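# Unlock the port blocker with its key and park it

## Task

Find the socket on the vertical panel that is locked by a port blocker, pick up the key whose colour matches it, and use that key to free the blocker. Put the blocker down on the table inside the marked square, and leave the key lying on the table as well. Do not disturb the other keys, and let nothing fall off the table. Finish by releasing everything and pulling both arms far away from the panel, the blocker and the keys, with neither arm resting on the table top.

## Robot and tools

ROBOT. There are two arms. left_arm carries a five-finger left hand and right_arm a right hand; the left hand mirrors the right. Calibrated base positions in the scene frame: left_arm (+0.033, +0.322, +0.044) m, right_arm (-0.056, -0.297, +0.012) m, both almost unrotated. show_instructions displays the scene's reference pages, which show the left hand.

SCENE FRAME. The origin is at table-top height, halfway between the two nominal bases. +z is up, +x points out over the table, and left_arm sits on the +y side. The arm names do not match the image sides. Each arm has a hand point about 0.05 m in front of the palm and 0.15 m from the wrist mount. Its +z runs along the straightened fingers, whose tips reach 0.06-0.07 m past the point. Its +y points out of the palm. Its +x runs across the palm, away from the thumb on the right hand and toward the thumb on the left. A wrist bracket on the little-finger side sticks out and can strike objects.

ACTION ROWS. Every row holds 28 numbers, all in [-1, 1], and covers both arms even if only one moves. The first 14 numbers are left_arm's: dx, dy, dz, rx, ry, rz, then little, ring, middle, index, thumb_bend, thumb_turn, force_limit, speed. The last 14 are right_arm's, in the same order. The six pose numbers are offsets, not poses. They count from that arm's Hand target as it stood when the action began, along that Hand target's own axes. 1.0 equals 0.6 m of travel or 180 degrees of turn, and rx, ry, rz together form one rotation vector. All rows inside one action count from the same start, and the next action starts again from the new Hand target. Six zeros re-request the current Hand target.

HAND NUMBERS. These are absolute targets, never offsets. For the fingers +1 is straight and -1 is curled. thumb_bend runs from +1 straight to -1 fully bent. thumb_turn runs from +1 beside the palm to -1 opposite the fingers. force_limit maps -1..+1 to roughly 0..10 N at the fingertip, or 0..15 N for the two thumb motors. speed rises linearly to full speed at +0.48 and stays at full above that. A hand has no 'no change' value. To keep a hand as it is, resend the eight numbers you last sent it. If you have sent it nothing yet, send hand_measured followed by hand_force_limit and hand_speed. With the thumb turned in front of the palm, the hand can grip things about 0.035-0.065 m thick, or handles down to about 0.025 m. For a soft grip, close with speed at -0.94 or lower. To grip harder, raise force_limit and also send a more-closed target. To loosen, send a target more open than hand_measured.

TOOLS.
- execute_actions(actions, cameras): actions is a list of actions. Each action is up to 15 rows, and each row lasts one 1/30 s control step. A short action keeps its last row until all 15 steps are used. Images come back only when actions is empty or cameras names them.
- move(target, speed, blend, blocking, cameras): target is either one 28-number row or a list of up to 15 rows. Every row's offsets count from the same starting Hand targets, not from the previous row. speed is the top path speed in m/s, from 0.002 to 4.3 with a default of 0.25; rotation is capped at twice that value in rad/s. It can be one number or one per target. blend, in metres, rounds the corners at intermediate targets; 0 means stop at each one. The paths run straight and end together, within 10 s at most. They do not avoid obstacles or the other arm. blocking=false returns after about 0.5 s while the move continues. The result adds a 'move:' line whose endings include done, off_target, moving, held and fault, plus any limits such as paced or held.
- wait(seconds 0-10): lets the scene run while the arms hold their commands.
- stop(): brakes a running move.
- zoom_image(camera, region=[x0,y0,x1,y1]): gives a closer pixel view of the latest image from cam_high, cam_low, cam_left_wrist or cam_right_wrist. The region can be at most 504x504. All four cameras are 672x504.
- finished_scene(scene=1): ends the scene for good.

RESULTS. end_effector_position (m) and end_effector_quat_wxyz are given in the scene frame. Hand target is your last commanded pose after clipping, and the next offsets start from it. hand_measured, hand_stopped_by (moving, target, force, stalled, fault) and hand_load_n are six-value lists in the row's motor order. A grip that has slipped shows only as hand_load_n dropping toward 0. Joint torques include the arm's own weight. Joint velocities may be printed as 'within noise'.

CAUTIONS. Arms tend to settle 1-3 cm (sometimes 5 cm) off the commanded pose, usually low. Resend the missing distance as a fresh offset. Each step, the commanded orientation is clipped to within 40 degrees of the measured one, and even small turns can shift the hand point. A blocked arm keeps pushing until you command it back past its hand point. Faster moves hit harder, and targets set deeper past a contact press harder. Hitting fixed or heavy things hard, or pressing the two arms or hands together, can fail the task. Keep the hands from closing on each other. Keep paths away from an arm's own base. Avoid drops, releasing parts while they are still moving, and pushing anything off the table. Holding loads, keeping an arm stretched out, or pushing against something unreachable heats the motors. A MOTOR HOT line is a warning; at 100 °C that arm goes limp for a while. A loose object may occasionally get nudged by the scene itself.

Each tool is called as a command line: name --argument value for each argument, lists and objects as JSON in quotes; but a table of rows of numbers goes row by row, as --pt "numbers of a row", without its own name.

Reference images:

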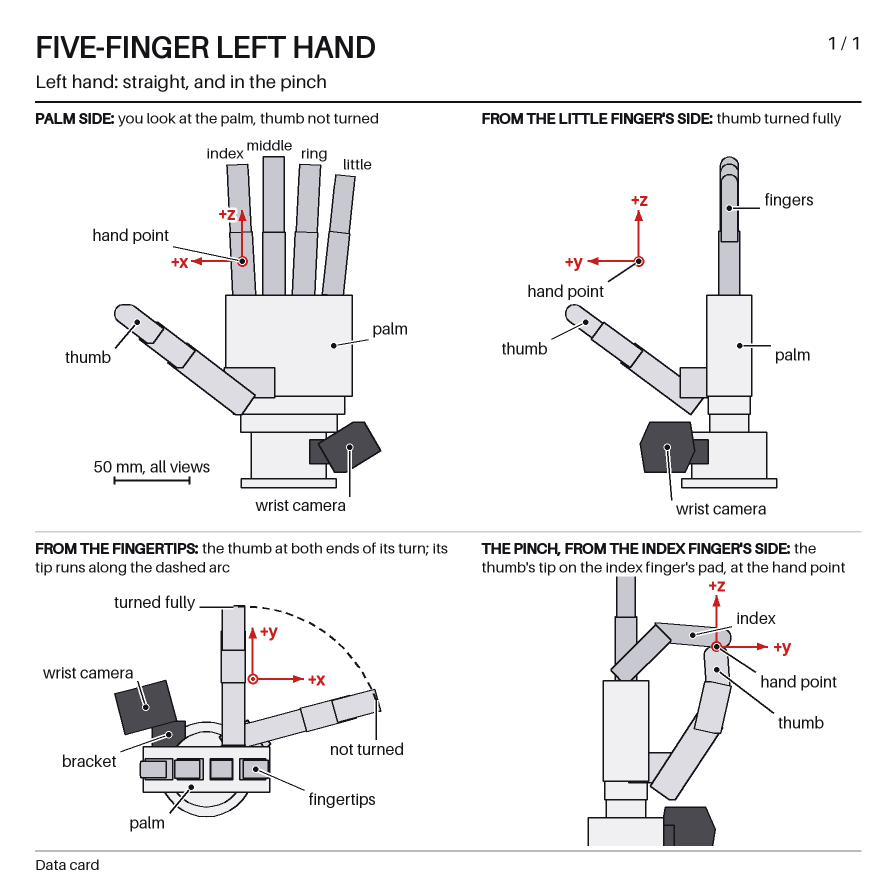

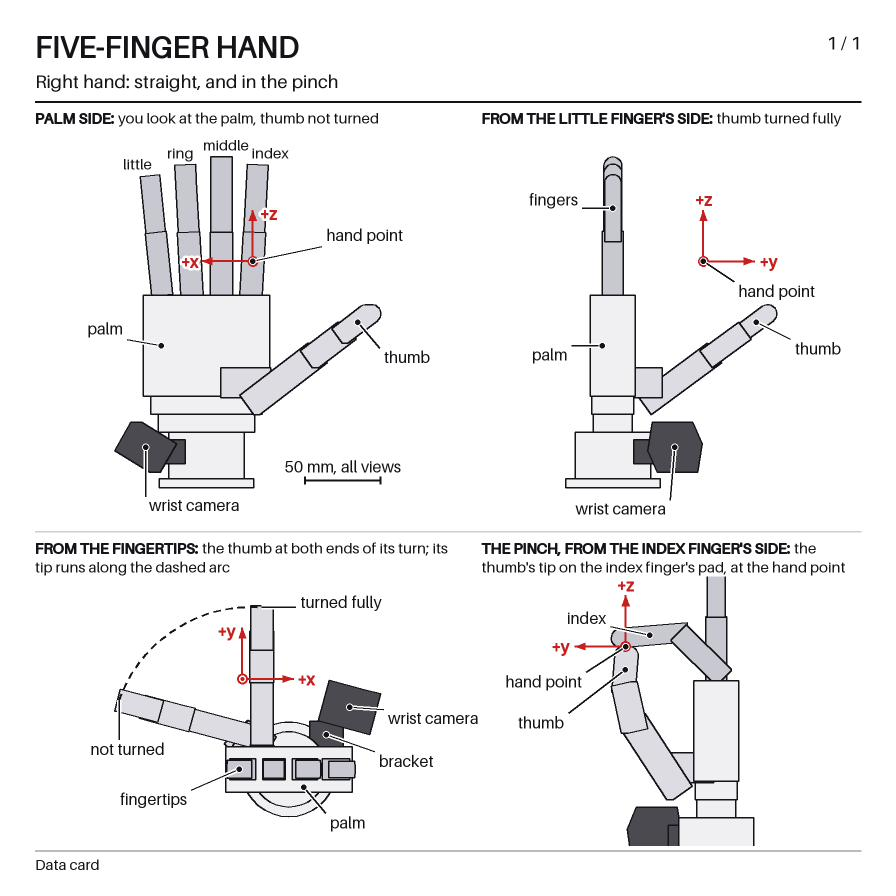

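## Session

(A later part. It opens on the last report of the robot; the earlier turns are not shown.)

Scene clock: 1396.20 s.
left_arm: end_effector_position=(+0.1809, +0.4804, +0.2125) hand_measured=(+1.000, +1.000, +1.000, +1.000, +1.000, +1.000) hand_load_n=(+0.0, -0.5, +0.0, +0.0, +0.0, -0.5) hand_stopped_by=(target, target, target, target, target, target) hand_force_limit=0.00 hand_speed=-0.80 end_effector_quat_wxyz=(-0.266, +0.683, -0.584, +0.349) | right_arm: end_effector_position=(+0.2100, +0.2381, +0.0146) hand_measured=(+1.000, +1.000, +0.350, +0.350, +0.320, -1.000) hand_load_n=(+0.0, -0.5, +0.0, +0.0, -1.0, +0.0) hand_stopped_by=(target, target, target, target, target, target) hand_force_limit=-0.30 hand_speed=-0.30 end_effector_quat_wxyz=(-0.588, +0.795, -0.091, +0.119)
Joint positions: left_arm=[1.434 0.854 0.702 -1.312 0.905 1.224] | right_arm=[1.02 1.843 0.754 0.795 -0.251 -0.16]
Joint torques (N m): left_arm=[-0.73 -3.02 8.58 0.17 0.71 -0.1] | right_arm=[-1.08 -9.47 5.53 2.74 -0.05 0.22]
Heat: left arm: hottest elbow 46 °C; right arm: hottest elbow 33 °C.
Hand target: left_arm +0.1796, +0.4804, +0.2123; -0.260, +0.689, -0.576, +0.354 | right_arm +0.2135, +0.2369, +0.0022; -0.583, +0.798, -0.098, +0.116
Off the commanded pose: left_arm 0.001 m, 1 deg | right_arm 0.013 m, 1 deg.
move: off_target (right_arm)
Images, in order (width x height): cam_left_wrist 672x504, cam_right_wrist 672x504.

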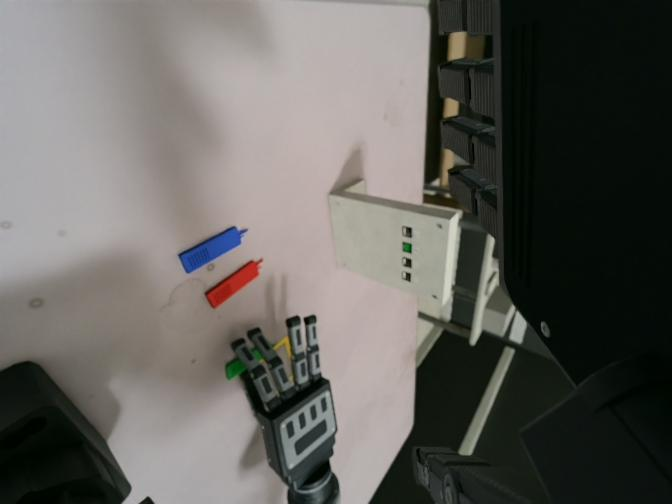

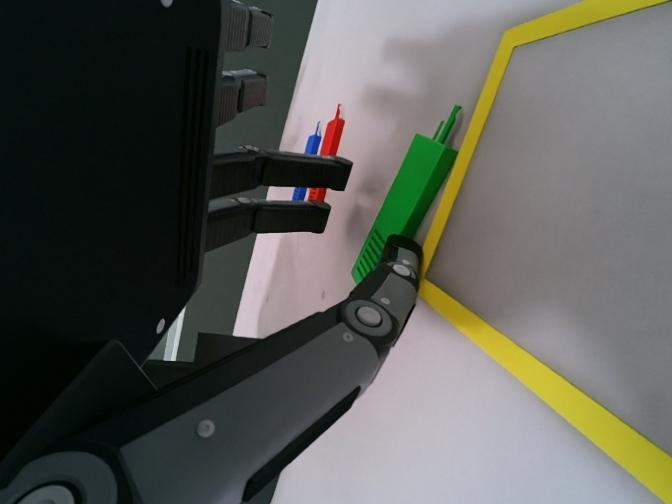

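move --pt "0 0 0 0 0 0 1 1 1 1 1 1 0.0 -0.8 0 0 0 0 0 0 1 1 0.2 0.2 0.27 -1 -0.3 -0.8" --pt "0 0 0 0 0 0 1 1 1 1 1 1 0.0 -0.8 0 0 0 0 0 0 1 1 -0.2 -0.2 0.27 -1 -0.4 -0.94" --cameras '["cam_right_wrist","cam_left_wrist"]'

zoom_image --camera "cam_right_wrist" --region '[300, 90, 560, 330]'

Scene clock: 1410.87 s.
left_arm: end_effector_position=(+0.1809, +0.4804, +0.2125) hand_measured=(+1.000, +1.000, +1.000, +1.000, +1.000, +1.000) hand_load_n=(+0.0, +0.0, +0.0, +0.0, +0.0, -0.5) hand_stopped_by=(target, target, target, target, target, target) hand_force_limit=0.00 hand_speed=-0.80 end_effector_quat_wxyz=(-0.266, +0.683, -0.584, +0.349) | right_arm: end_effector_position=(+0.2101, +0.2383, +0.0135) hand_measured=(+1.000, +1.000, -0.018, -0.036, +0.270, -1.000) hand_load_n=(+0.0, -0.5, +4.0, +3.0, +3.0, -0.5) hand_stopped_by=(target, target, force, force, target, target) hand_force_limit=-0.40 hand_speed=-0.94 end_effector_quat_wxyz=(-0.589, +0.794, -0.091, +0.119)
Joint positions: left_arm=[1.434 0.854 0.702 -1.312 0.905 1.224] | right_arm=[1.02 1.847 0.754 0.801 -0.251 -0.16]
Joint torques (N m): left_arm=[-0.67 -2.73 8.59 0.17 0.7 -0.1] | right_arm=[-1.08 -9.88 5.53 2.55 -0.06 0.22]
Heat: left arm: hottest elbow 46 °C; right arm: hottest elbow 33 °C.
Hand target: left_arm +0.1796, +0.4804, +0.2123; -0.260, +0.689, -0.576, +0.354 | right_arm +0.2135, +0.2369, +0.0022; -0.584, +0.798, -0.098, +0.116
Off the commanded pose: left_arm 0.001 m, 1 deg | right_arm 0.012 m, 1 deg.
move: off_target (right_arm); target 2's new numbers were sent with right_arm's hand 0.011 m and 1 deg from that target
Images, in order (width x height): cam_left_wrist 672x504, cam_right_wrist 672x504.

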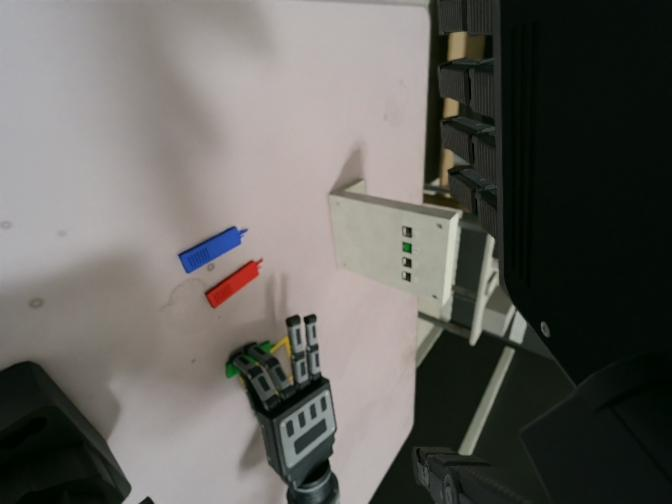

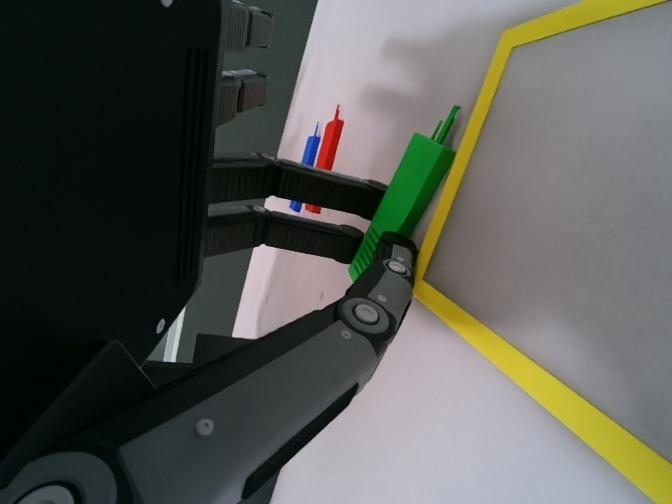

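Scaled by 1.938 from the camera's 672x504 image, which has a finer 960x720 frame.

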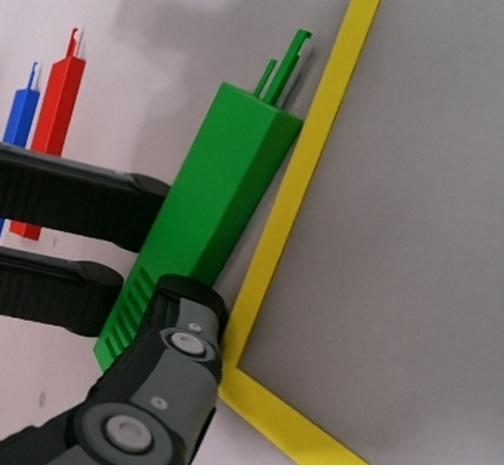

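move --target '[0,0,0,0,0,0, 1,1,1,1,1,1,0.0,-0.8, 0.0035,-0.0477,-0.0146,0,0,0, 1,1,-0.2,-0.2,0.27,-1,-0.4,-0.94]' --speed 0.03 --cameras '["cam_right_wrist","cam_left_wrist"]'

zoom_image --camera "cam_right_wrist" --region '[300, 90, 560, 330]'

Scene clock: 1417.47 s.
left_arm: end_effector_position=(+0.1809, +0.4804, +0.2125) hand_measured=(+1.000, +1.000, +1.000, +1.000, +1.000, +1.000) hand_load_n=(+0.0, +0.0, +0.0, +0.0, +0.0, -0.5) hand_stopped_by=(target, target, target, target, target, target) hand_force_limit=0.00 hand_speed=-0.80 end_effector_quat_wxyz=(-0.266, +0.683, -0.584, +0.349) | right_arm: end_effector_position=(+0.2081, +0.2352, +0.0255) hand_measured=(+1.000, +1.000, -0.018, -0.036, +0.270, -1.000) hand_load_n=(+0.0, +0.0, +0.0, -0.5, +0.0, +0.0) hand_stopped_by=(target, target, force, force, target, target) hand_force_limit=-0.40 hand_speed=-0.94 end_effector_quat_wxyz=(-0.581, +0.800, -0.093, +0.115)
Joint positions: left_arm=[1.434 0.854 0.702 -1.312 0.905 1.224] | right_arm=[1.02 1.798 0.754 0.73 -0.251 -0.16]
Joint torques (N m): left_arm=[-0.73 -3.08 8.57 0.21 0.71 -0.1] | right_arm=[-1.08 -12.28 6.11 1.88 -0.07 0.22]
Heat: left arm: hottest elbow 46 °C; right arm: hottest elbow 33 °C.
Hand target: left_arm +0.1796, +0.4804, +0.2123; -0.260, +0.689, -0.576, +0.354 | right_arm +0.2135, +0.2369, +0.0321; -0.583, +0.798, -0.098, +0.116
Off the commanded pose: left_arm 0.001 m, 1 deg | right_arm 0.009 m, 1 deg.
move: done
Images, in order (width x height): cam_left_wrist 672x504, cam_right_wrist 672x504.

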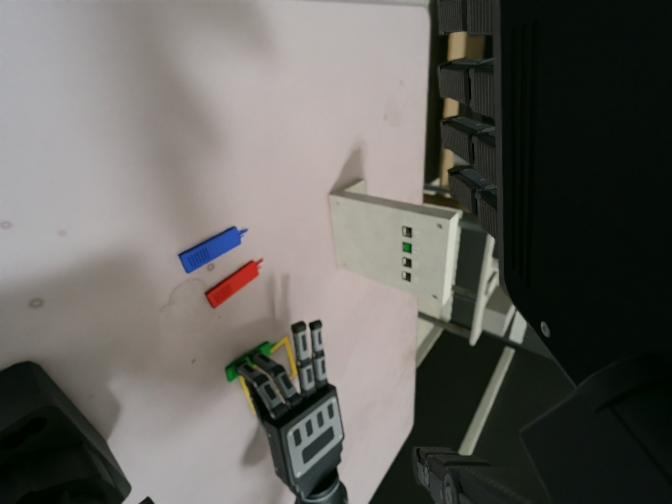

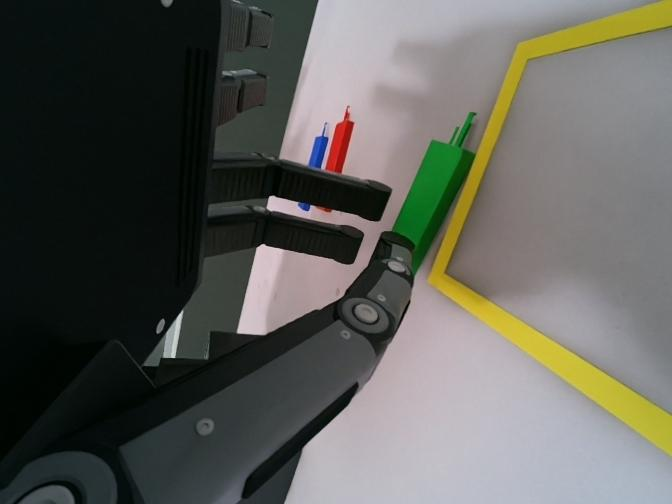

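Scaled by 1.938 from the camera's 672x504 image, which has a finer 960x720 frame.

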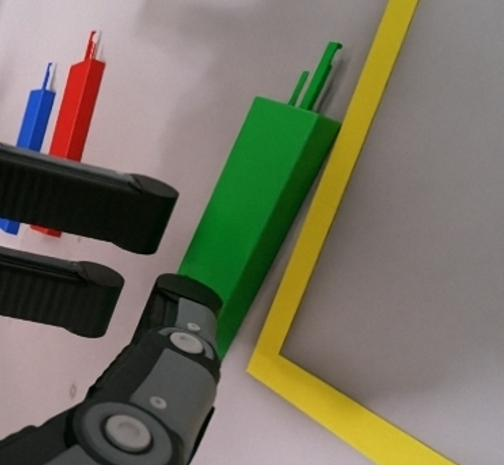

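move --pt "0 0 0 0 0 0 1 1 1 1 1 1 0.0 -0.8 0 0 0 0 0 0 1 1 0.2 0.2 0.27 -1 -0.3 -0.3" --pt "0 0 0 0 0 0 1 1 1 1 1 1 0.0 -0.8 -0.0035 0.0445 0.0136 0 0 0 1 1 0.2 0.2 0.27 -1 -0.3 -0.3" --speed 0.04 --cameras '["cam_right_wrist"]'

zoom_image --camera "cam_right_wrist" --region '[300, 90, 560, 330]'

Scene clock: 1459.10 s.
left_arm: end_effector_position=(+0.1809, +0.4804, +0.2125) hand_measured=(+1.000, +1.000, +1.000, +1.000, +1.000, +1.000) hand_load_n=(+0.0, +0.0, -0.5, +0.0, +0.0, +0.0) hand_stopped_by=(target, target, target, target, target, target) hand_force_limit=0.00 hand_speed=-0.80 end_effector_quat_wxyz=(-0.266, +0.683, -0.584, +0.349) | right_arm: end_effector_position=(+0.2093, +0.2371, +0.0127) hand_measured=(+1.000, +1.000, +0.200, +0.200, +0.270, -1.000) hand_load_n=(-0.5, +0.0, +0.0, +0.0, -0.5, +0.0) hand_stopped_by=(target, target, target, target, target, target) hand_force_limit=-0.30 hand_speed=-0.30 end_effector_quat_wxyz=(-0.585, +0.797, -0.092, +0.117)
Joint positions: left_arm=[1.434 0.854 0.702 -1.312 0.905 1.224] | right_arm=[1.02 1.842 0.754 0.786 -0.251 -0.16]
Joint torques (N m): left_arm=[-0.67 -2.9 8.58 0.21 0.71 -0.09] | right_arm=[-1.08 -9.93 5.55 2.89 -0.05 0.22]
Heat: left arm: hottest elbow 46 °C; right arm: hottest elbow 33 °C.
Hand target: left_arm +0.1796, +0.4804, +0.2123; -0.260, +0.689, -0.576, +0.354 | right_arm +0.2134, +0.2370, +0.0042; -0.584, +0.798, -0.098, +0.116
Off the commanded pose: left_arm 0.001 m, 1 deg | right_arm 0.009 m, 1 deg.
move: done
Images, in order (width x height): cam_right_wrist 672x504.

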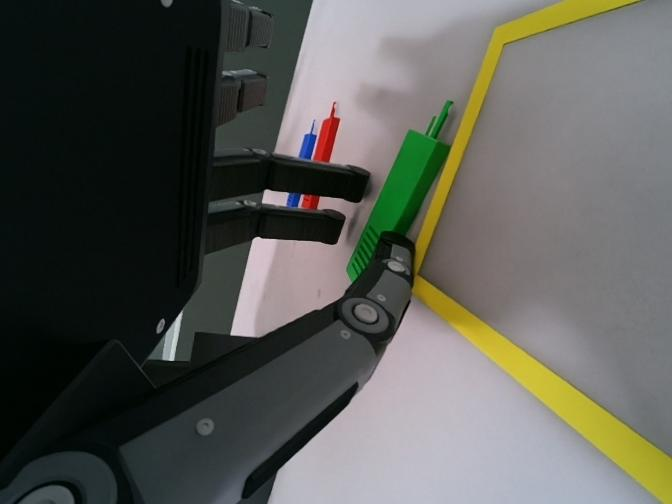

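Scaled by 1.938 from the camera's 672x504 image, which has a finer 960x720 frame.

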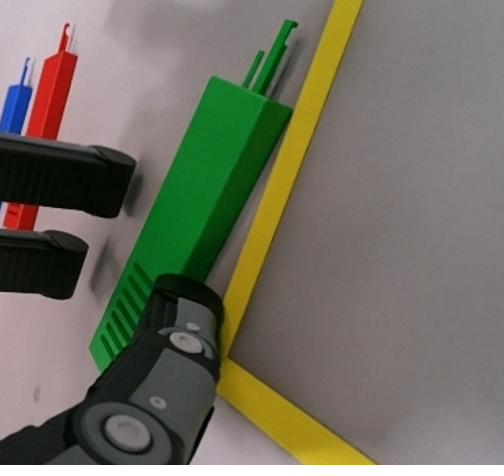

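move --pt "0 0 0 0 0 0 1 1 1 1 1 1 0.0 -0.8 0.0007 -0.0095 -0.003 0 0 0 1 1 0.2 0.2 0.27 -1 -0.3 -0.3" --pt "0 0 0 0 0 0 1 1 1 1 1 1 0.0 -0.8 0.0007 -0.0095 -0.003 0 0 0 1 1 -0.25 -0.25 0.27 -1 -0.5 -0.95" --speed 0.03 --cameras '["cam_right_wrist","cam_left_wrist"]'

zoom_image --camera "cam_right_wrist" --region '[300, 90, 560, 330]'

Scene clock: 1468.07 s.
left_arm: end_effector_position=(+0.1809, +0.4804, +0.2125) hand_measured=(+1.000, +1.000, +1.000, +1.000, +1.000, +1.000) hand_load_n=(+0.0, +0.0, +0.0, +0.0, +0.0, +0.0) hand_stopped_by=(target, target, target, target, target, target) hand_force_limit=0.00 hand_speed=-0.80 end_effector_quat_wxyz=(-0.266, +0.683, -0.584, +0.349) | right_arm: end_effector_position=(+0.2094, +0.2372, +0.0131) hand_measured=(+1.000, +1.000, -0.012, -0.036, +0.270, -1.000) hand_load_n=(+0.0, +0.0, +2.5, +2.0, +1.5, -1.0) hand_stopped_by=(target, target, force, force, target, target) hand_force_limit=-0.50 hand_speed=-0.95 end_effector_quat_wxyz=(-0.585, +0.797, -0.092, +0.117)
Joint positions: left_arm=[1.434 0.854 0.702 -1.312 0.905 1.224] | right_arm=[1.02 1.841 0.754 0.786 -0.251 -0.16]
Joint torques (N m): left_arm=[-0.62 -2.9 8.57 0.16 0.7 -0.1] | right_arm=[-1.08 -11.16 5.6 2.19 -0.06 0.23]
Heat: left arm: hottest elbow 46 °C; right arm: hottest elbow 33 °C.
Hand target: left_arm +0.1796, +0.4804, +0.2123; -0.260, +0.689, -0.576, +0.354 | right_arm +0.2133, +0.2369, +0.0102; -0.584, +0.798, -0.098, +0.116
Off the commanded pose: left_arm 0.001 m, 1 deg | right_arm 0.005 m, 1 deg.
move: done
Images, in order (width x height): cam_left_wrist 672x504, cam_right_wrist 672x504.

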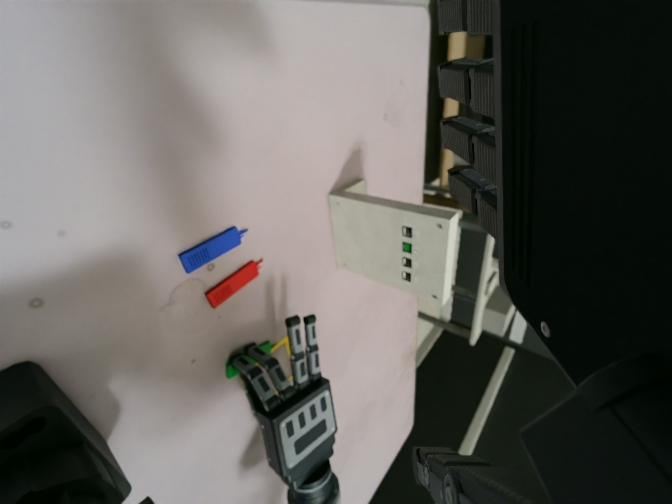

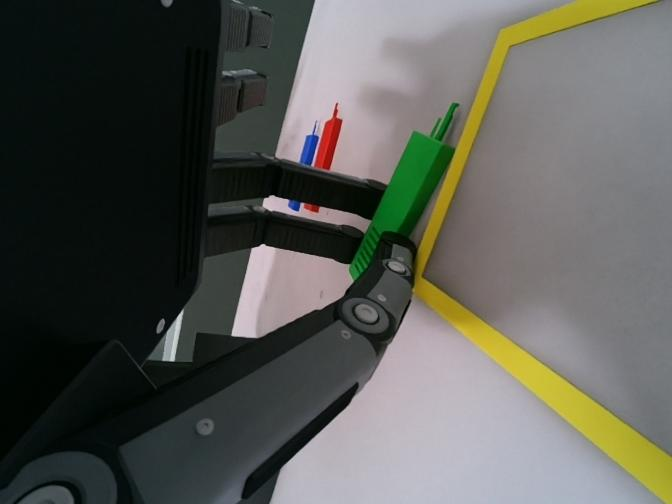

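Scaled by 1.938 from the camera's 672x504 image, which has a finer 960x720 frame.

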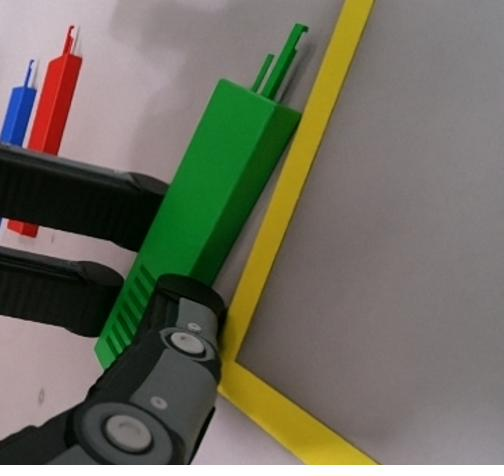

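move --target '[0,0,0,0,0,0, 1,1,1,1,1,1,0.0,-0.8, 0,0,0,0,0,0, 1,1,-0.1,-0.12,0.27,-1,0.1,-0.95]' --speed 0.03 --cameras '["cam_right_wrist"]'

zoom_image --camera "cam_right_wrist" --region '[300, 90, 560, 330]'

Scene clock: 1475.10 s.
left_arm: end_effector_position=(+0.1809, +0.4804, +0.2125) hand_measured=(+1.000, +1.000, +1.000, +1.000, +1.000, +1.000) hand_load_n=(+0.0, +0.0, +0.0, +0.0, +0.0, -0.5) hand_stopped_by=(target, target, target, target, target, target) hand_force_limit=0.00 hand_speed=-0.80 end_effector_quat_wxyz=(-0.266, +0.683, -0.584, +0.349) | right_arm: end_effector_position=(+0.2094, +0.2372, +0.0134) hand_measured=(+1.000, +1.000, -0.018, -0.052, +0.270, -1.000) hand_load_n=(+0.0, +0.0, +4.5, +6.5, +5.0, -1.5) hand_stopped_by=(target, target, force, force, target, target) hand_force_limit=0.10 hand_speed=-0.95 end_effector_quat_wxyz=(-0.585, +0.797, -0.092, +0.117)
Joint positions: left_arm=[1.434 0.854 0.702 -1.312 0.905 1.224] | right_arm=[1.02 1.841 0.754 0.786 -0.251 -0.16]
Joint torques (N m): left_arm=[-0.62 -2.84 8.58 0.16 0.7 -0.1] | right_arm=[-1.08 -11.11 5.61 2.22 -0.05 0.22]
Heat: left arm: hottest elbow 46 °C; right arm: hottest elbow 33 °C.
Hand target: left_arm +0.1796, +0.4804, +0.2123; -0.260, +0.689, -0.576, +0.354 | right_arm +0.2133, +0.2369, +0.0102; -0.584, +0.798, -0.098, +0.116
Off the commanded pose: left_arm 0.001 m, 1 deg | right_arm 0.005 m, 1 deg.
move: done
Images, in order (width x height): cam_right_wrist 672x504.

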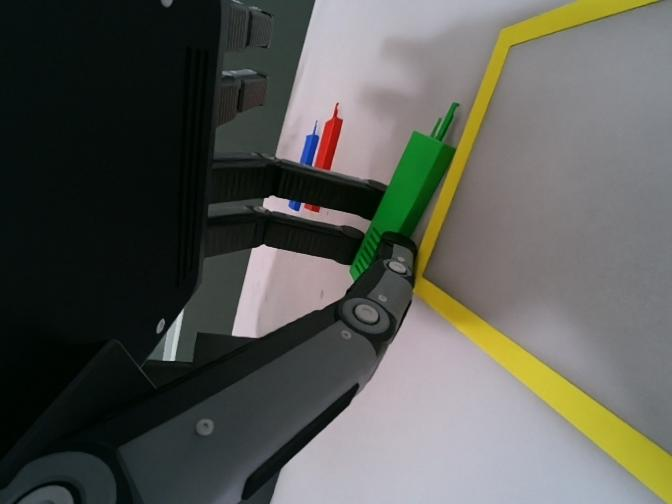

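Scaled by 1.938 from the camera's 672x504 image, which has a finer 960x720 frame.

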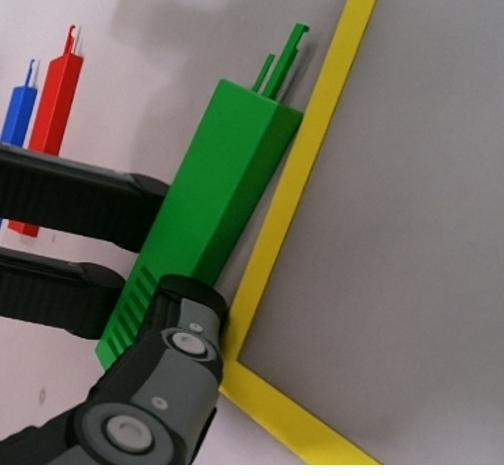

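move --target '[0,0,0,0,0,0, 1,1,1,1,1,1,0.0,-0.8, 0.0014,-0.019,-0.006,0,0,0, 1,1,-0.1,-0.12,0.27,-1,0.1,-0.95]' --speed 0.02 --cameras '["cam_right_wrist"]'

zoom_image --camera "cam_right_wrist" --region '[300, 90, 560, 330]'

Scene clock: 1481.13 s.
left_arm: end_effector_position=(+0.1809, +0.4804, +0.2125) hand_measured=(+1.000, +1.000, +1.000, +1.000, +1.000, +1.000) hand_load_n=(+0.0, +0.0, +0.0, +0.0, +0.0, -0.5) hand_stopped_by=(target, target, target, target, target, target) hand_force_limit=0.00 hand_speed=-0.80 end_effector_quat_wxyz=(-0.266, +0.683, -0.584, +0.349) | right_arm: end_effector_position=(+0.2088, +0.2363, +0.0175) hand_measured=(+1.000, +1.000, -0.020, -0.052, +0.270, -1.000) hand_load_n=(+0.0, +0.0, +0.5, +0.0, +0.0, +0.0) hand_stopped_by=(target, target, force, force, target, target) hand_force_limit=0.10 hand_speed=-0.95 end_effector_quat_wxyz=(-0.583, +0.799, -0.093, +0.116)
Joint positions: left_arm=[1.434 0.854 0.702 -1.312 0.905 1.224] | right_arm=[1.02 1.825 0.754 0.763 -0.251 -0.16]
Joint torques (N m): left_arm=[-0.62 -2.96 8.59 0.17 0.71 -0.1] | right_arm=[-1.08 -12.45 5.76 1.74 -0.06 0.22]
Heat: left arm: hottest elbow 46 °C; right arm: hottest elbow 33 °C.
Hand target: left_arm +0.1796, +0.4804, +0.2123; -0.260, +0.689, -0.576, +0.354 | right_arm +0.2133, +0.2368, +0.0222; -0.584, +0.798, -0.098, +0.116
Off the commanded pose: left_arm 0.001 m, 1 deg | right_arm 0.006 m, 1 deg.
move: done
Images, in order (width x height): cam_right_wrist 672x504.

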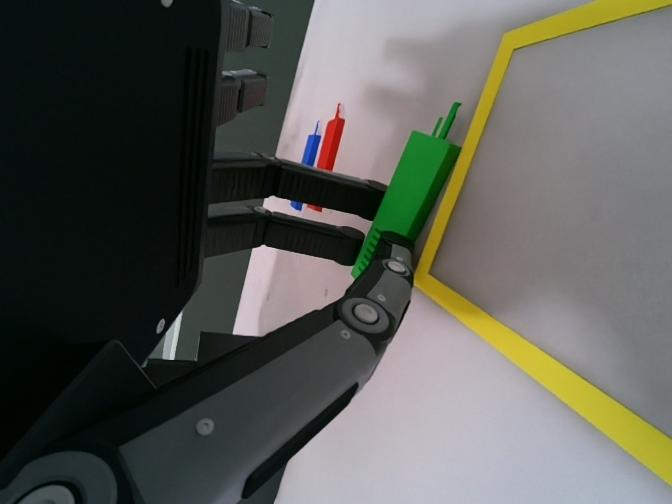

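Scaled by 1.938 from the camera's 672x504 image, which has a finer 960x720 frame.

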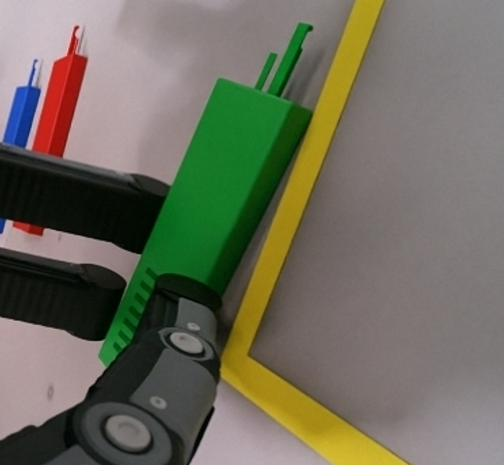

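zoom_image --camera "cam_right_wrist" --region '[345, 95, 475, 285]'

Scaled by 2.653 from the camera's 672x504 image, which has a finer 960x720 frame.

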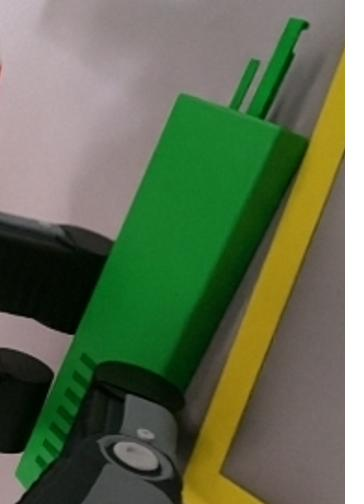

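move --pt "0 0 0 0 0 0 1 1 1 1 1 1 0.0 -0.8 0.0014 -0.019 -0.006 0 0 0 1 1 0.3 0.3 0.35 -1 -0.3 -0.3" --pt "0 0 0 0 0 0 1 1 1 1 1 1 0.0 -0.8 0.0014 -0.019 -0.006 0 0 -0.0467 1 1 0.3 0.3 0.35 -1 -0.3 -0.3" --speed 0.06 --cameras '["cam_right_wrist"]'

zoom_image --camera "cam_right_wrist" --region '[300, 90, 560, 330]'

Scene clock: 1559.23 s.
left_arm: end_effector_position=(+0.1809, +0.4804, +0.2125) hand_measured=(+1.000, +1.000, +1.000, +1.000, +1.000, +1.000) hand_load_n=(+0.0, +0.0, +0.0, +0.0, +0.0, +0.0) hand_stopped_by=(target, target, target, target, target, target) hand_force_limit=0.00 hand_speed=-0.80 end_effector_quat_wxyz=(-0.266, +0.683, -0.584, +0.349) | right_arm: end_effector_position=(+0.2148, +0.2332, +0.0285) hand_measured=(+1.000, +1.000, +0.300, +0.300, +0.350, -1.000) hand_load_n=(+0.0, +0.0, +0.0, +0.0, +0.0, +0.0) hand_stopped_by=(target, target, target, target, target, target) hand_force_limit=-0.30 hand_speed=-0.30 end_effector_quat_wxyz=(-0.573, +0.804, -0.049, +0.154)
Joint positions: left_arm=[1.434 0.854 0.702 -1.312 0.905 1.224] | right_arm=[1.027 1.783 0.754 0.72 -0.233 -0.276]
Joint torques (N m): left_arm=[-0.73 -2.78 8.57 0.2 0.71 -0.1] | right_arm=[0.26 -12.34 5.93 1.85 0.07 -0.03]
Heat: left arm: hottest elbow 46 °C; right arm: hottest elbow 33 °C.
Hand target: left_arm +0.1796, +0.4804, +0.2123; -0.260, +0.689, -0.576, +0.354 | right_arm +0.2133, +0.2367, +0.0342; -0.573, +0.803, -0.040, +0.159
Off the commanded pose: left_arm 0.001 m, 1 deg | right_arm 0.007 m, 1 deg.
move: done
Images, in order (width x height): cam_right_wrist 672x504.

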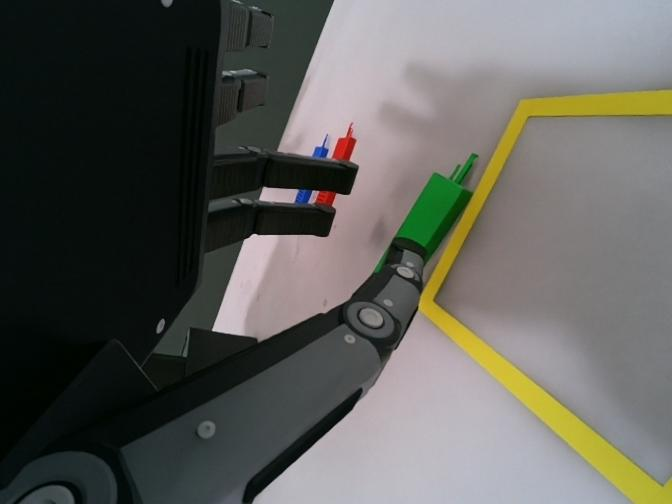

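Scaled by 1.938 from the camera's 672x504 image, which has a finer 960x720 frame.

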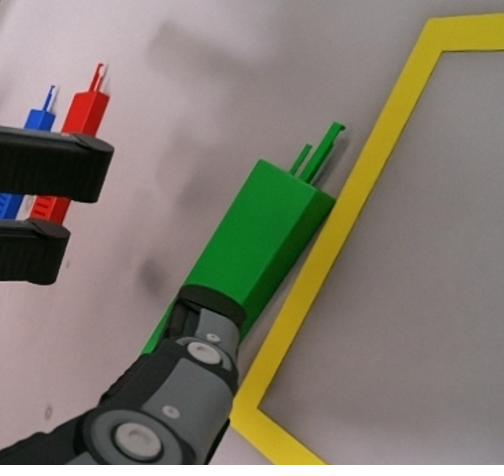

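move --pt "0 0 0 0 0 0 1 1 1 1 1 1 0.0 -0.8 -0.0137 -0.0045 0.0043 0 0 0 1 1 0.25 0.25 0.35 -1 -0.3 -0.3" --pt "0 0 0 0 0 0 1 1 1 1 1 1 0.0 -0.8 -0.0245 0.0437 0.0195 0 0 0 1 1 0.25 0.25 0.35 -1 -0.3 -0.3" --speed 0.04 --cameras '["cam_right_wrist"]'

zoom_image --camera "cam_right_wrist" --region '[300, 90, 560, 330]'

Scene clock: 1584.00 s.
left_arm: end_effector_position=(+0.1809, +0.4804, +0.2125) hand_measured=(+1.000, +1.000, +1.000, +1.000, +1.000, +1.000) hand_load_n=(+0.0, +0.0, +0.0, +0.0, +0.0, +0.0) hand_stopped_by=(target, target, target, target, target, target) hand_force_limit=0.00 hand_speed=-0.80 end_effector_quat_wxyz=(-0.266, +0.683, -0.584, +0.349) | right_arm: end_effector_position=(+0.2089, +0.2407, +0.0147) hand_measured=(+1.000, +1.000, +0.250, +0.250, +0.350, -1.000) hand_load_n=(+0.0, +0.0, +0.0, +0.0, -0.5, +0.0) hand_stopped_by=(target, target, target, target, target, target) hand_force_limit=-0.30 hand_speed=-0.30 end_effector_quat_wxyz=(-0.578, +0.799, -0.045, +0.159)
Joint positions: left_arm=[1.434 0.854 0.702 -1.312 0.905 1.224] | right_arm=[1.048 1.833 0.754 0.787 -0.214 -0.277]
Joint torques (N m): left_arm=[-0.67 -2.96 8.58 0.18 0.71 -0.1] | right_arm=[0.21 -9.76 5.38 2.82 0.06 0.03]
Heat: left arm: hottest elbow 46 °C; right arm: hottest elbow 33 °C.
Hand target: left_arm +0.1796, +0.4804, +0.2123; -0.260, +0.689, -0.576, +0.354 | right_arm +0.2060, +0.2420, +0.0032; -0.573, +0.803, -0.040, +0.159
Off the commanded pose: left_arm 0.001 m, 1 deg | right_arm 0.012 m, 1 deg.
move: off_target (right_arm)
Images, in order (width x height): cam_right_wrist 672x504.

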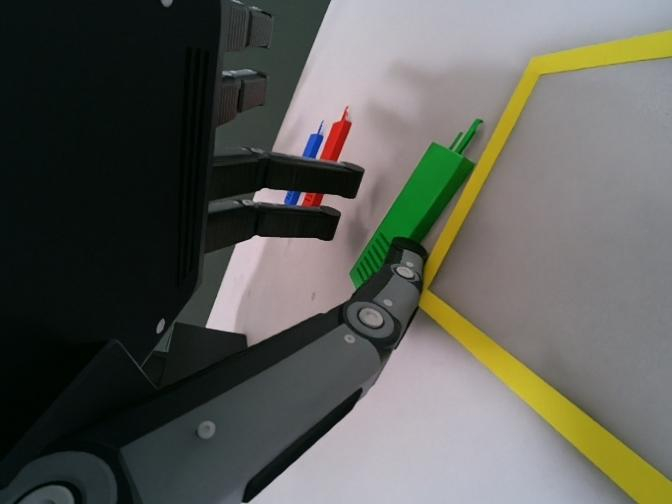

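Scaled by 1.938 from the camera's 672x504 image, which has a finer 960x720 frame.

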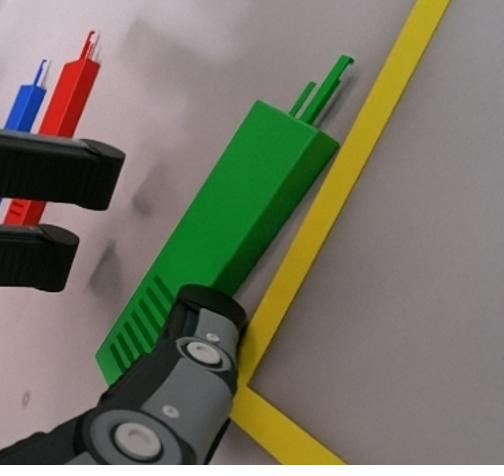

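move --pt "0 0 0 0 0 0 1 1 1 1 1 1 0.0 -0.8 0 0 0 0 0 0 1 1 0.2 0.2 0.28 -1 -0.3 -0.8" --pt "0 0 0 0 0 0 1 1 1 1 1 1 0.0 -0.8 0 0 0 0 0 0 1 1 0.08 0.08 0.28 -1 -0.4 -0.9" --cameras '["cam_right_wrist"]'

zoom_image --camera "cam_right_wrist" --region '[300, 90, 560, 330]'

Scene clock: 1595.37 s.
left_arm: end_effector_position=(+0.1809, +0.4804, +0.2125) hand_measured=(+1.000, +1.000, +1.000, +1.000, +1.000, +1.000) hand_load_n=(+0.0, +0.0, +0.0, +0.0, +0.0, -0.5) hand_stopped_by=(target, target, target, target, target, target) hand_force_limit=0.00 hand_speed=-0.80 end_effector_quat_wxyz=(-0.266, +0.683, -0.584, +0.349) | right_arm: end_effector_position=(+0.2087, +0.2402, +0.0122) hand_measured=(+1.000, +1.000, +0.080, +0.080, +0.280, -1.000) hand_load_n=(+0.0, +0.0, +0.0, +0.0, -1.0, -0.5) hand_stopped_by=(target, target, target, target, target, target) hand_force_limit=-0.40 hand_speed=-0.90 end_effector_quat_wxyz=(-0.576, +0.801, -0.045, +0.158)
Joint positions: left_arm=[1.434 0.854 0.702 -1.312 0.905 1.224] | right_arm=[1.048 1.838 0.754 0.787 -0.213 -0.277]
Joint torques (N m): left_arm=[-0.56 -3.02 8.58 0.16 0.71 -0.1] | right_arm=[0.15 -10.11 5.38 2.84 0.05 0.03]
Heat: left arm: hottest elbow 47 °C; right arm: hottest elbow 33 °C.
Hand target: left_arm +0.1796, +0.4804, +0.2123; -0.260, +0.689, -0.576, +0.354 | right_arm +0.2061, +0.2420, +0.0033; -0.574, +0.803, -0.040, +0.159
Off the commanded pose: left_arm 0.001 m, 1 deg | right_arm 0.010 m, 1 deg.
move: done
Images, in order (width x height): cam_right_wrist 672x504.

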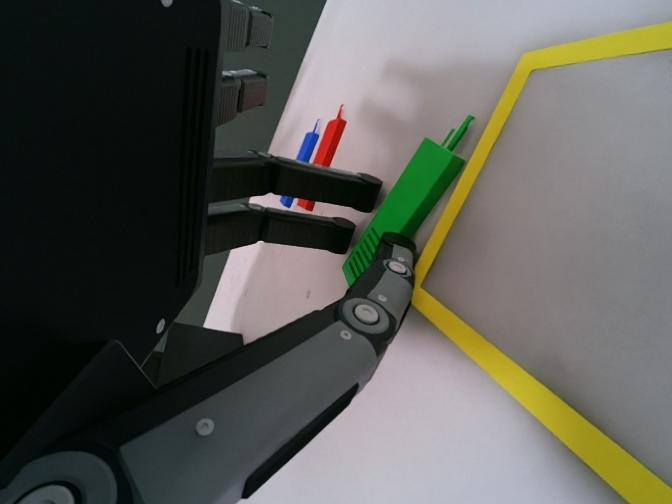

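Scaled by 1.938 from the camera's 672x504 image, which has a finer 960x720 frame.

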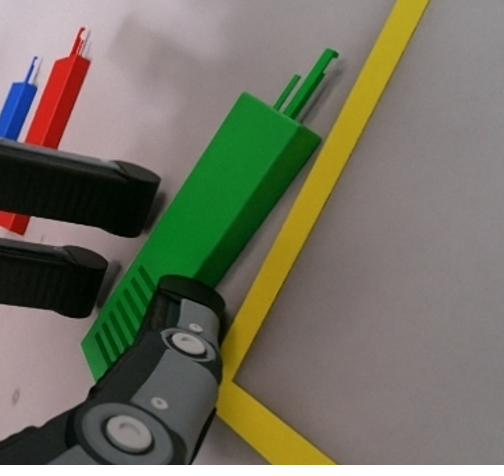

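move --target '[0,0,0,0,0,0, 1,1,1,1,1,1,0.0,-0.8, 0,0,0,0,0,0, 1,1,-0.2,-0.2,0.28,-1,-0.4,-0.95]' --cameras '["cam_right_wrist"]'

zoom_image --camera "cam_right_wrist" --region '[300, 90, 560, 330]'

Scene clock: 1600.53 s.
left_arm: end_effector_position=(+0.1809, +0.4804, +0.2125) hand_measured=(+1.000, +1.000, +1.000, +1.000, +1.000, +1.000) hand_load_n=(+0.0, +0.0, +0.0, -0.5, -0.5, -0.5) hand_stopped_by=(target, target, target, target, target, target) hand_force_limit=0.00 hand_speed=-0.80 end_effector_quat_wxyz=(-0.266, +0.683, -0.584, +0.349) | right_arm: end_effector_position=(+0.2088, +0.2403, +0.0124) hand_measured=(+1.000, +1.000, -0.022, -0.028, +0.280, -1.000) hand_load_n=(+0.0, +0.0, +3.0, +3.0, +3.5, -1.0) hand_stopped_by=(target, target, force, force, target, target) hand_force_limit=-0.40 hand_speed=-0.95 end_effector_quat_wxyz=(-0.577, +0.800, -0.045, +0.159)
Joint positions: left_arm=[1.434 0.854 0.702 -1.312 0.905 1.224] | right_arm=[1.048 1.838 0.754 0.788 -0.213 -0.277]
Joint torques (N m): left_arm=[-0.67 -2.96 8.58 0.2 0.71 -0.1] | right_arm=[0.15 -10.17 5.38 2.81 0.06 0.04]
Heat: left arm: hottest elbow 47 °C; right arm: hottest elbow 33 °C.
Hand target: left_arm +0.1796, +0.4804, +0.2123; -0.260, +0.689, -0.576, +0.354 | right_arm +0.2061, +0.2420, +0.0033; -0.574, +0.803, -0.040, +0.159
Off the commanded pose: left_arm 0.001 m, 1 deg | right_arm 0.010 m, 1 deg.
move: done
Images, in order (width x height): cam_right_wrist 672x504.

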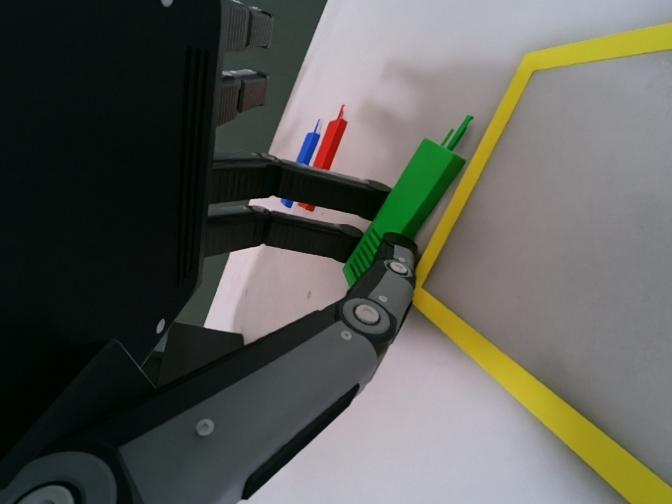

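Scaled by 1.938 from the camera's 672x504 image, which has a finer 960x720 frame.

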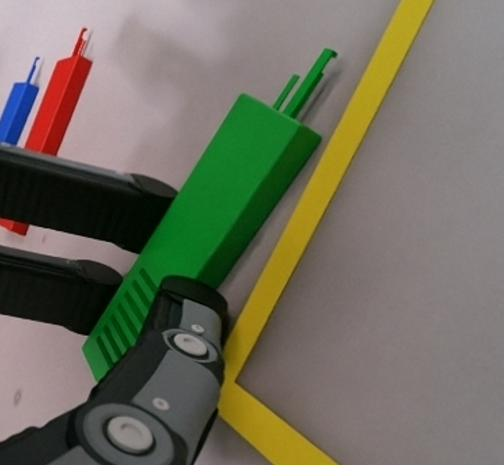

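move --target '[0,0,0,0,0,0, 1,1,1,1,1,1,0.0,-0.8, 0,0,0,0,0,0, 1,1,-0.12,-0.13,0.28,-1,0.15,-0.96]'

move --target '[0,0,0,0,0,0, 1,1,1,1,1,1,0.0,-0.8, 0.004,-0.019,-0.006,0,0,0, 1,1,-0.12,-0.13,0.28,-1,0.15,-0.96]' --speed 0.02 --cameras '["cam_right_wrist"]'

zoom_image --camera "cam_right_wrist" --region '[300, 90, 560, 330]'

Scene clock: 1606.33 s.
left_arm: end_effector_position=(+0.1809, +0.4804, +0.2125) hand_measured=(+1.000, +1.000, +1.000, +1.000, +1.000, +1.000) hand_load_n=(+0.0, +0.0, +0.0, +0.0, +0.0, +0.0) hand_stopped_by=(target, target, target, target, target, target) hand_force_limit=0.00 hand_speed=-0.80 end_effector_quat_wxyz=(-0.266, +0.683, -0.584, +0.349) | right_arm: end_effector_position=(+0.2089, +0.2404, +0.0127) hand_measured=(+1.000, +1.000, -0.032, -0.040, +0.282, -1.000) hand_load_n=(+0.0, +0.0, +6.0, +5.5, +8.0, -2.0) hand_stopped_by=(target, target, force, force, target, target) hand_force_limit=0.15 hand_speed=-0.96 end_effector_quat_wxyz=(-0.577, +0.800, -0.045, +0.159)
Joint positions: left_arm=[1.434 0.854 0.702 -1.312 0.905 1.224] | right_arm=[1.048 1.838 0.754 0.789 -0.213 -0.277]
Joint torques (N m): left_arm=[-0.73 -2.9 8.61 0.2 0.71 -0.1] | right_arm=[0.15 -10.11 5.38 2.74 0.05 0.03]
Heat: left arm: hottest elbow 47 °C; right arm: hottest elbow 33 °C.
Hand target: left_arm +0.1796, +0.4804, +0.2123; -0.260, +0.689, -0.576, +0.354 | right_arm +0.2061, +0.2420, +0.0033; -0.573, +0.803, -0.040, +0.159
Off the commanded pose: left_arm 0.001 m, 1 deg | right_arm 0.010 m, 1 deg.
move: done

Scene clock: 1607.37 s.
left_arm: end_effector_position=(+0.1809, +0.4804, +0.2125) hand_measured=(+1.000, +1.000, +1.000, +1.000, +1.000, +1.000) hand_load_n=(+0.0, +0.0, +0.0, +0.0, +0.0, +0.0) hand_stopped_by=(target, target, target, target, target, target) hand_force_limit=0.00 hand_speed=-0.80 end_effector_quat_wxyz=(-0.266, +0.683, -0.584, +0.349) | right_arm: end_effector_position=(+0.2083, +0.2399, +0.0131) hand_measured=(+1.000, +1.000, -0.032, -0.040, +0.282, -1.000) hand_load_n=(+0.0, +0.0, +6.0, +5.0, +8.5, -1.5) hand_stopped_by=(target, target, force, force, target, target) hand_force_limit=0.15 hand_speed=-0.96 end_effector_quat_wxyz=(-0.575, +0.801, -0.045, +0.158)
Joint positions: left_arm=[1.434 0.854 0.702 -1.312 0.905 1.224] | right_arm=[1.049 1.833 0.754 0.779 -0.213 -0.277]
Joint torques (N m): left_arm=[-0.79 -3.02 8.61 0.2 0.72 -0.09] | right_arm=[0.21 -12.34 5.46 1.83 0.07 0.03]
Heat: left arm: hottest elbow 47 °C; right arm: hottest elbow 33 °C.
Hand target: left_arm +0.1796, +0.4804, +0.2123; -0.260, +0.689, -0.576, +0.354 | right_arm +0.2059, +0.2420, +0.0154; -0.573, +0.803, -0.040, +0.159
Off the commanded pose: left_arm 0.001 m, 1 deg | right_arm 0.004 m, 1 deg.
move: done
Images, in order (width x height): cam_right_wrist 672x504.

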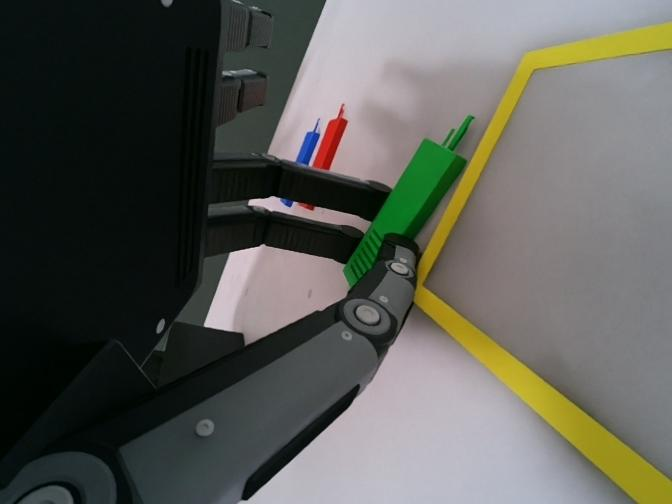

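Scaled by 1.938 from the camera's 672x504 image, which has a finer 960x720 frame.

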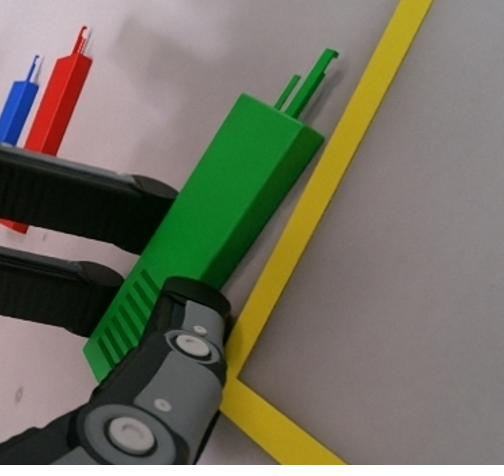

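move --target '[0,0,0,0,0,0, 1,1,1,1,1,1,0.0,-0.8, 0.006,-0.032,-0.0098,0,0,0, 1,1,-0.12,-0.13,0.28,-1,0.15,-0.96]' --speed 0.02 --cameras '["cam_right_wrist","cam_left_wrist"]'

zoom_image --camera "cam_right_wrist" --region '[300, 90, 560, 330]'

Scene clock: 1613.23 s.
left_arm: end_effector_position=(+0.1809, +0.4804, +0.2125) hand_measured=(+1.000, +1.000, +1.000, +1.000, +1.000, +1.000) hand_load_n=(+0.0, +0.0, +0.0, -0.5, -0.5, -0.5) hand_stopped_by=(target, target, target, target, target, target) hand_force_limit=0.00 hand_speed=-0.80 end_effector_quat_wxyz=(-0.266, +0.683, -0.584, +0.349) | right_arm: end_effector_position=(+0.2070, +0.2378, +0.0297) hand_measured=(+1.000, +1.000, -0.032, -0.040, +0.282, -1.000) hand_load_n=(-0.5, -0.5, +5.5, +5.5, +9.0, -1.5) hand_stopped_by=(target, target, force, force, target, target) hand_force_limit=0.15 hand_speed=-0.96 end_effector_quat_wxyz=(-0.572, +0.804, -0.046, +0.156)
Joint positions: left_arm=[1.434 0.854 0.702 -1.312 0.905 1.224] | right_arm=[1.049 1.779 0.754 0.716 -0.212 -0.277]
Joint torques (N m): left_arm=[-0.73 -2.9 8.58 0.2 0.71 -0.1] | right_arm=[0.26 -12.22 6.08 1.83 0.08 0.04]
Heat: left arm: hottest elbow 47 °C; right arm: hottest elbow 33 °C.
Hand target: left_arm +0.1796, +0.4804, +0.2123; -0.260, +0.689, -0.576, +0.354 | right_arm +0.2052, +0.2423, +0.0359; -0.574, +0.803, -0.040, +0.159
Off the commanded pose: left_arm 0.001 m, 1 deg | right_arm 0.008 m, 1 deg.
move: done
Images, in order (width x height): cam_left_wrist 672x504, cam_right_wrist 672x504.

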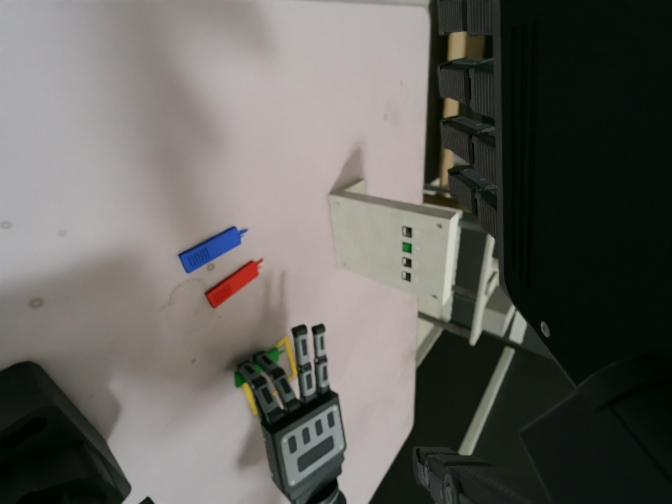

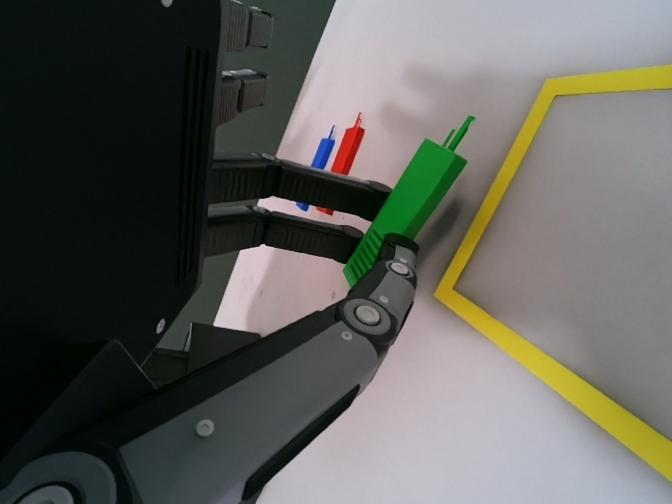

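Scaled by 1.938 from the camera's 672x504 image, which has a finer 960x720 frame.

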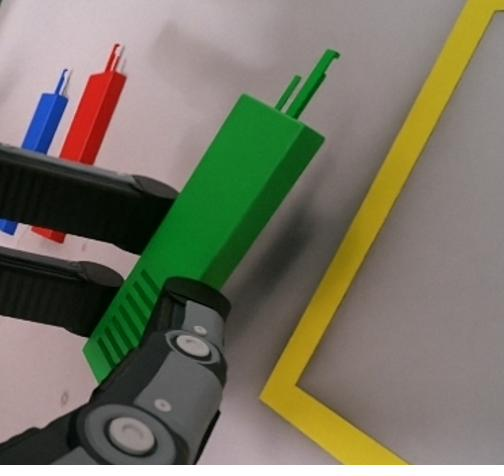

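zoom_image --camera "cam_left_wrist" --region '[392, 220, 422, 290]'

Scaled by 7.200 from the camera's 672x504 image, which has a finer 960x720 frame.

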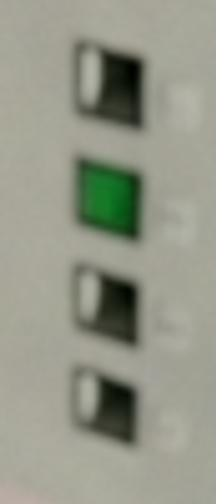

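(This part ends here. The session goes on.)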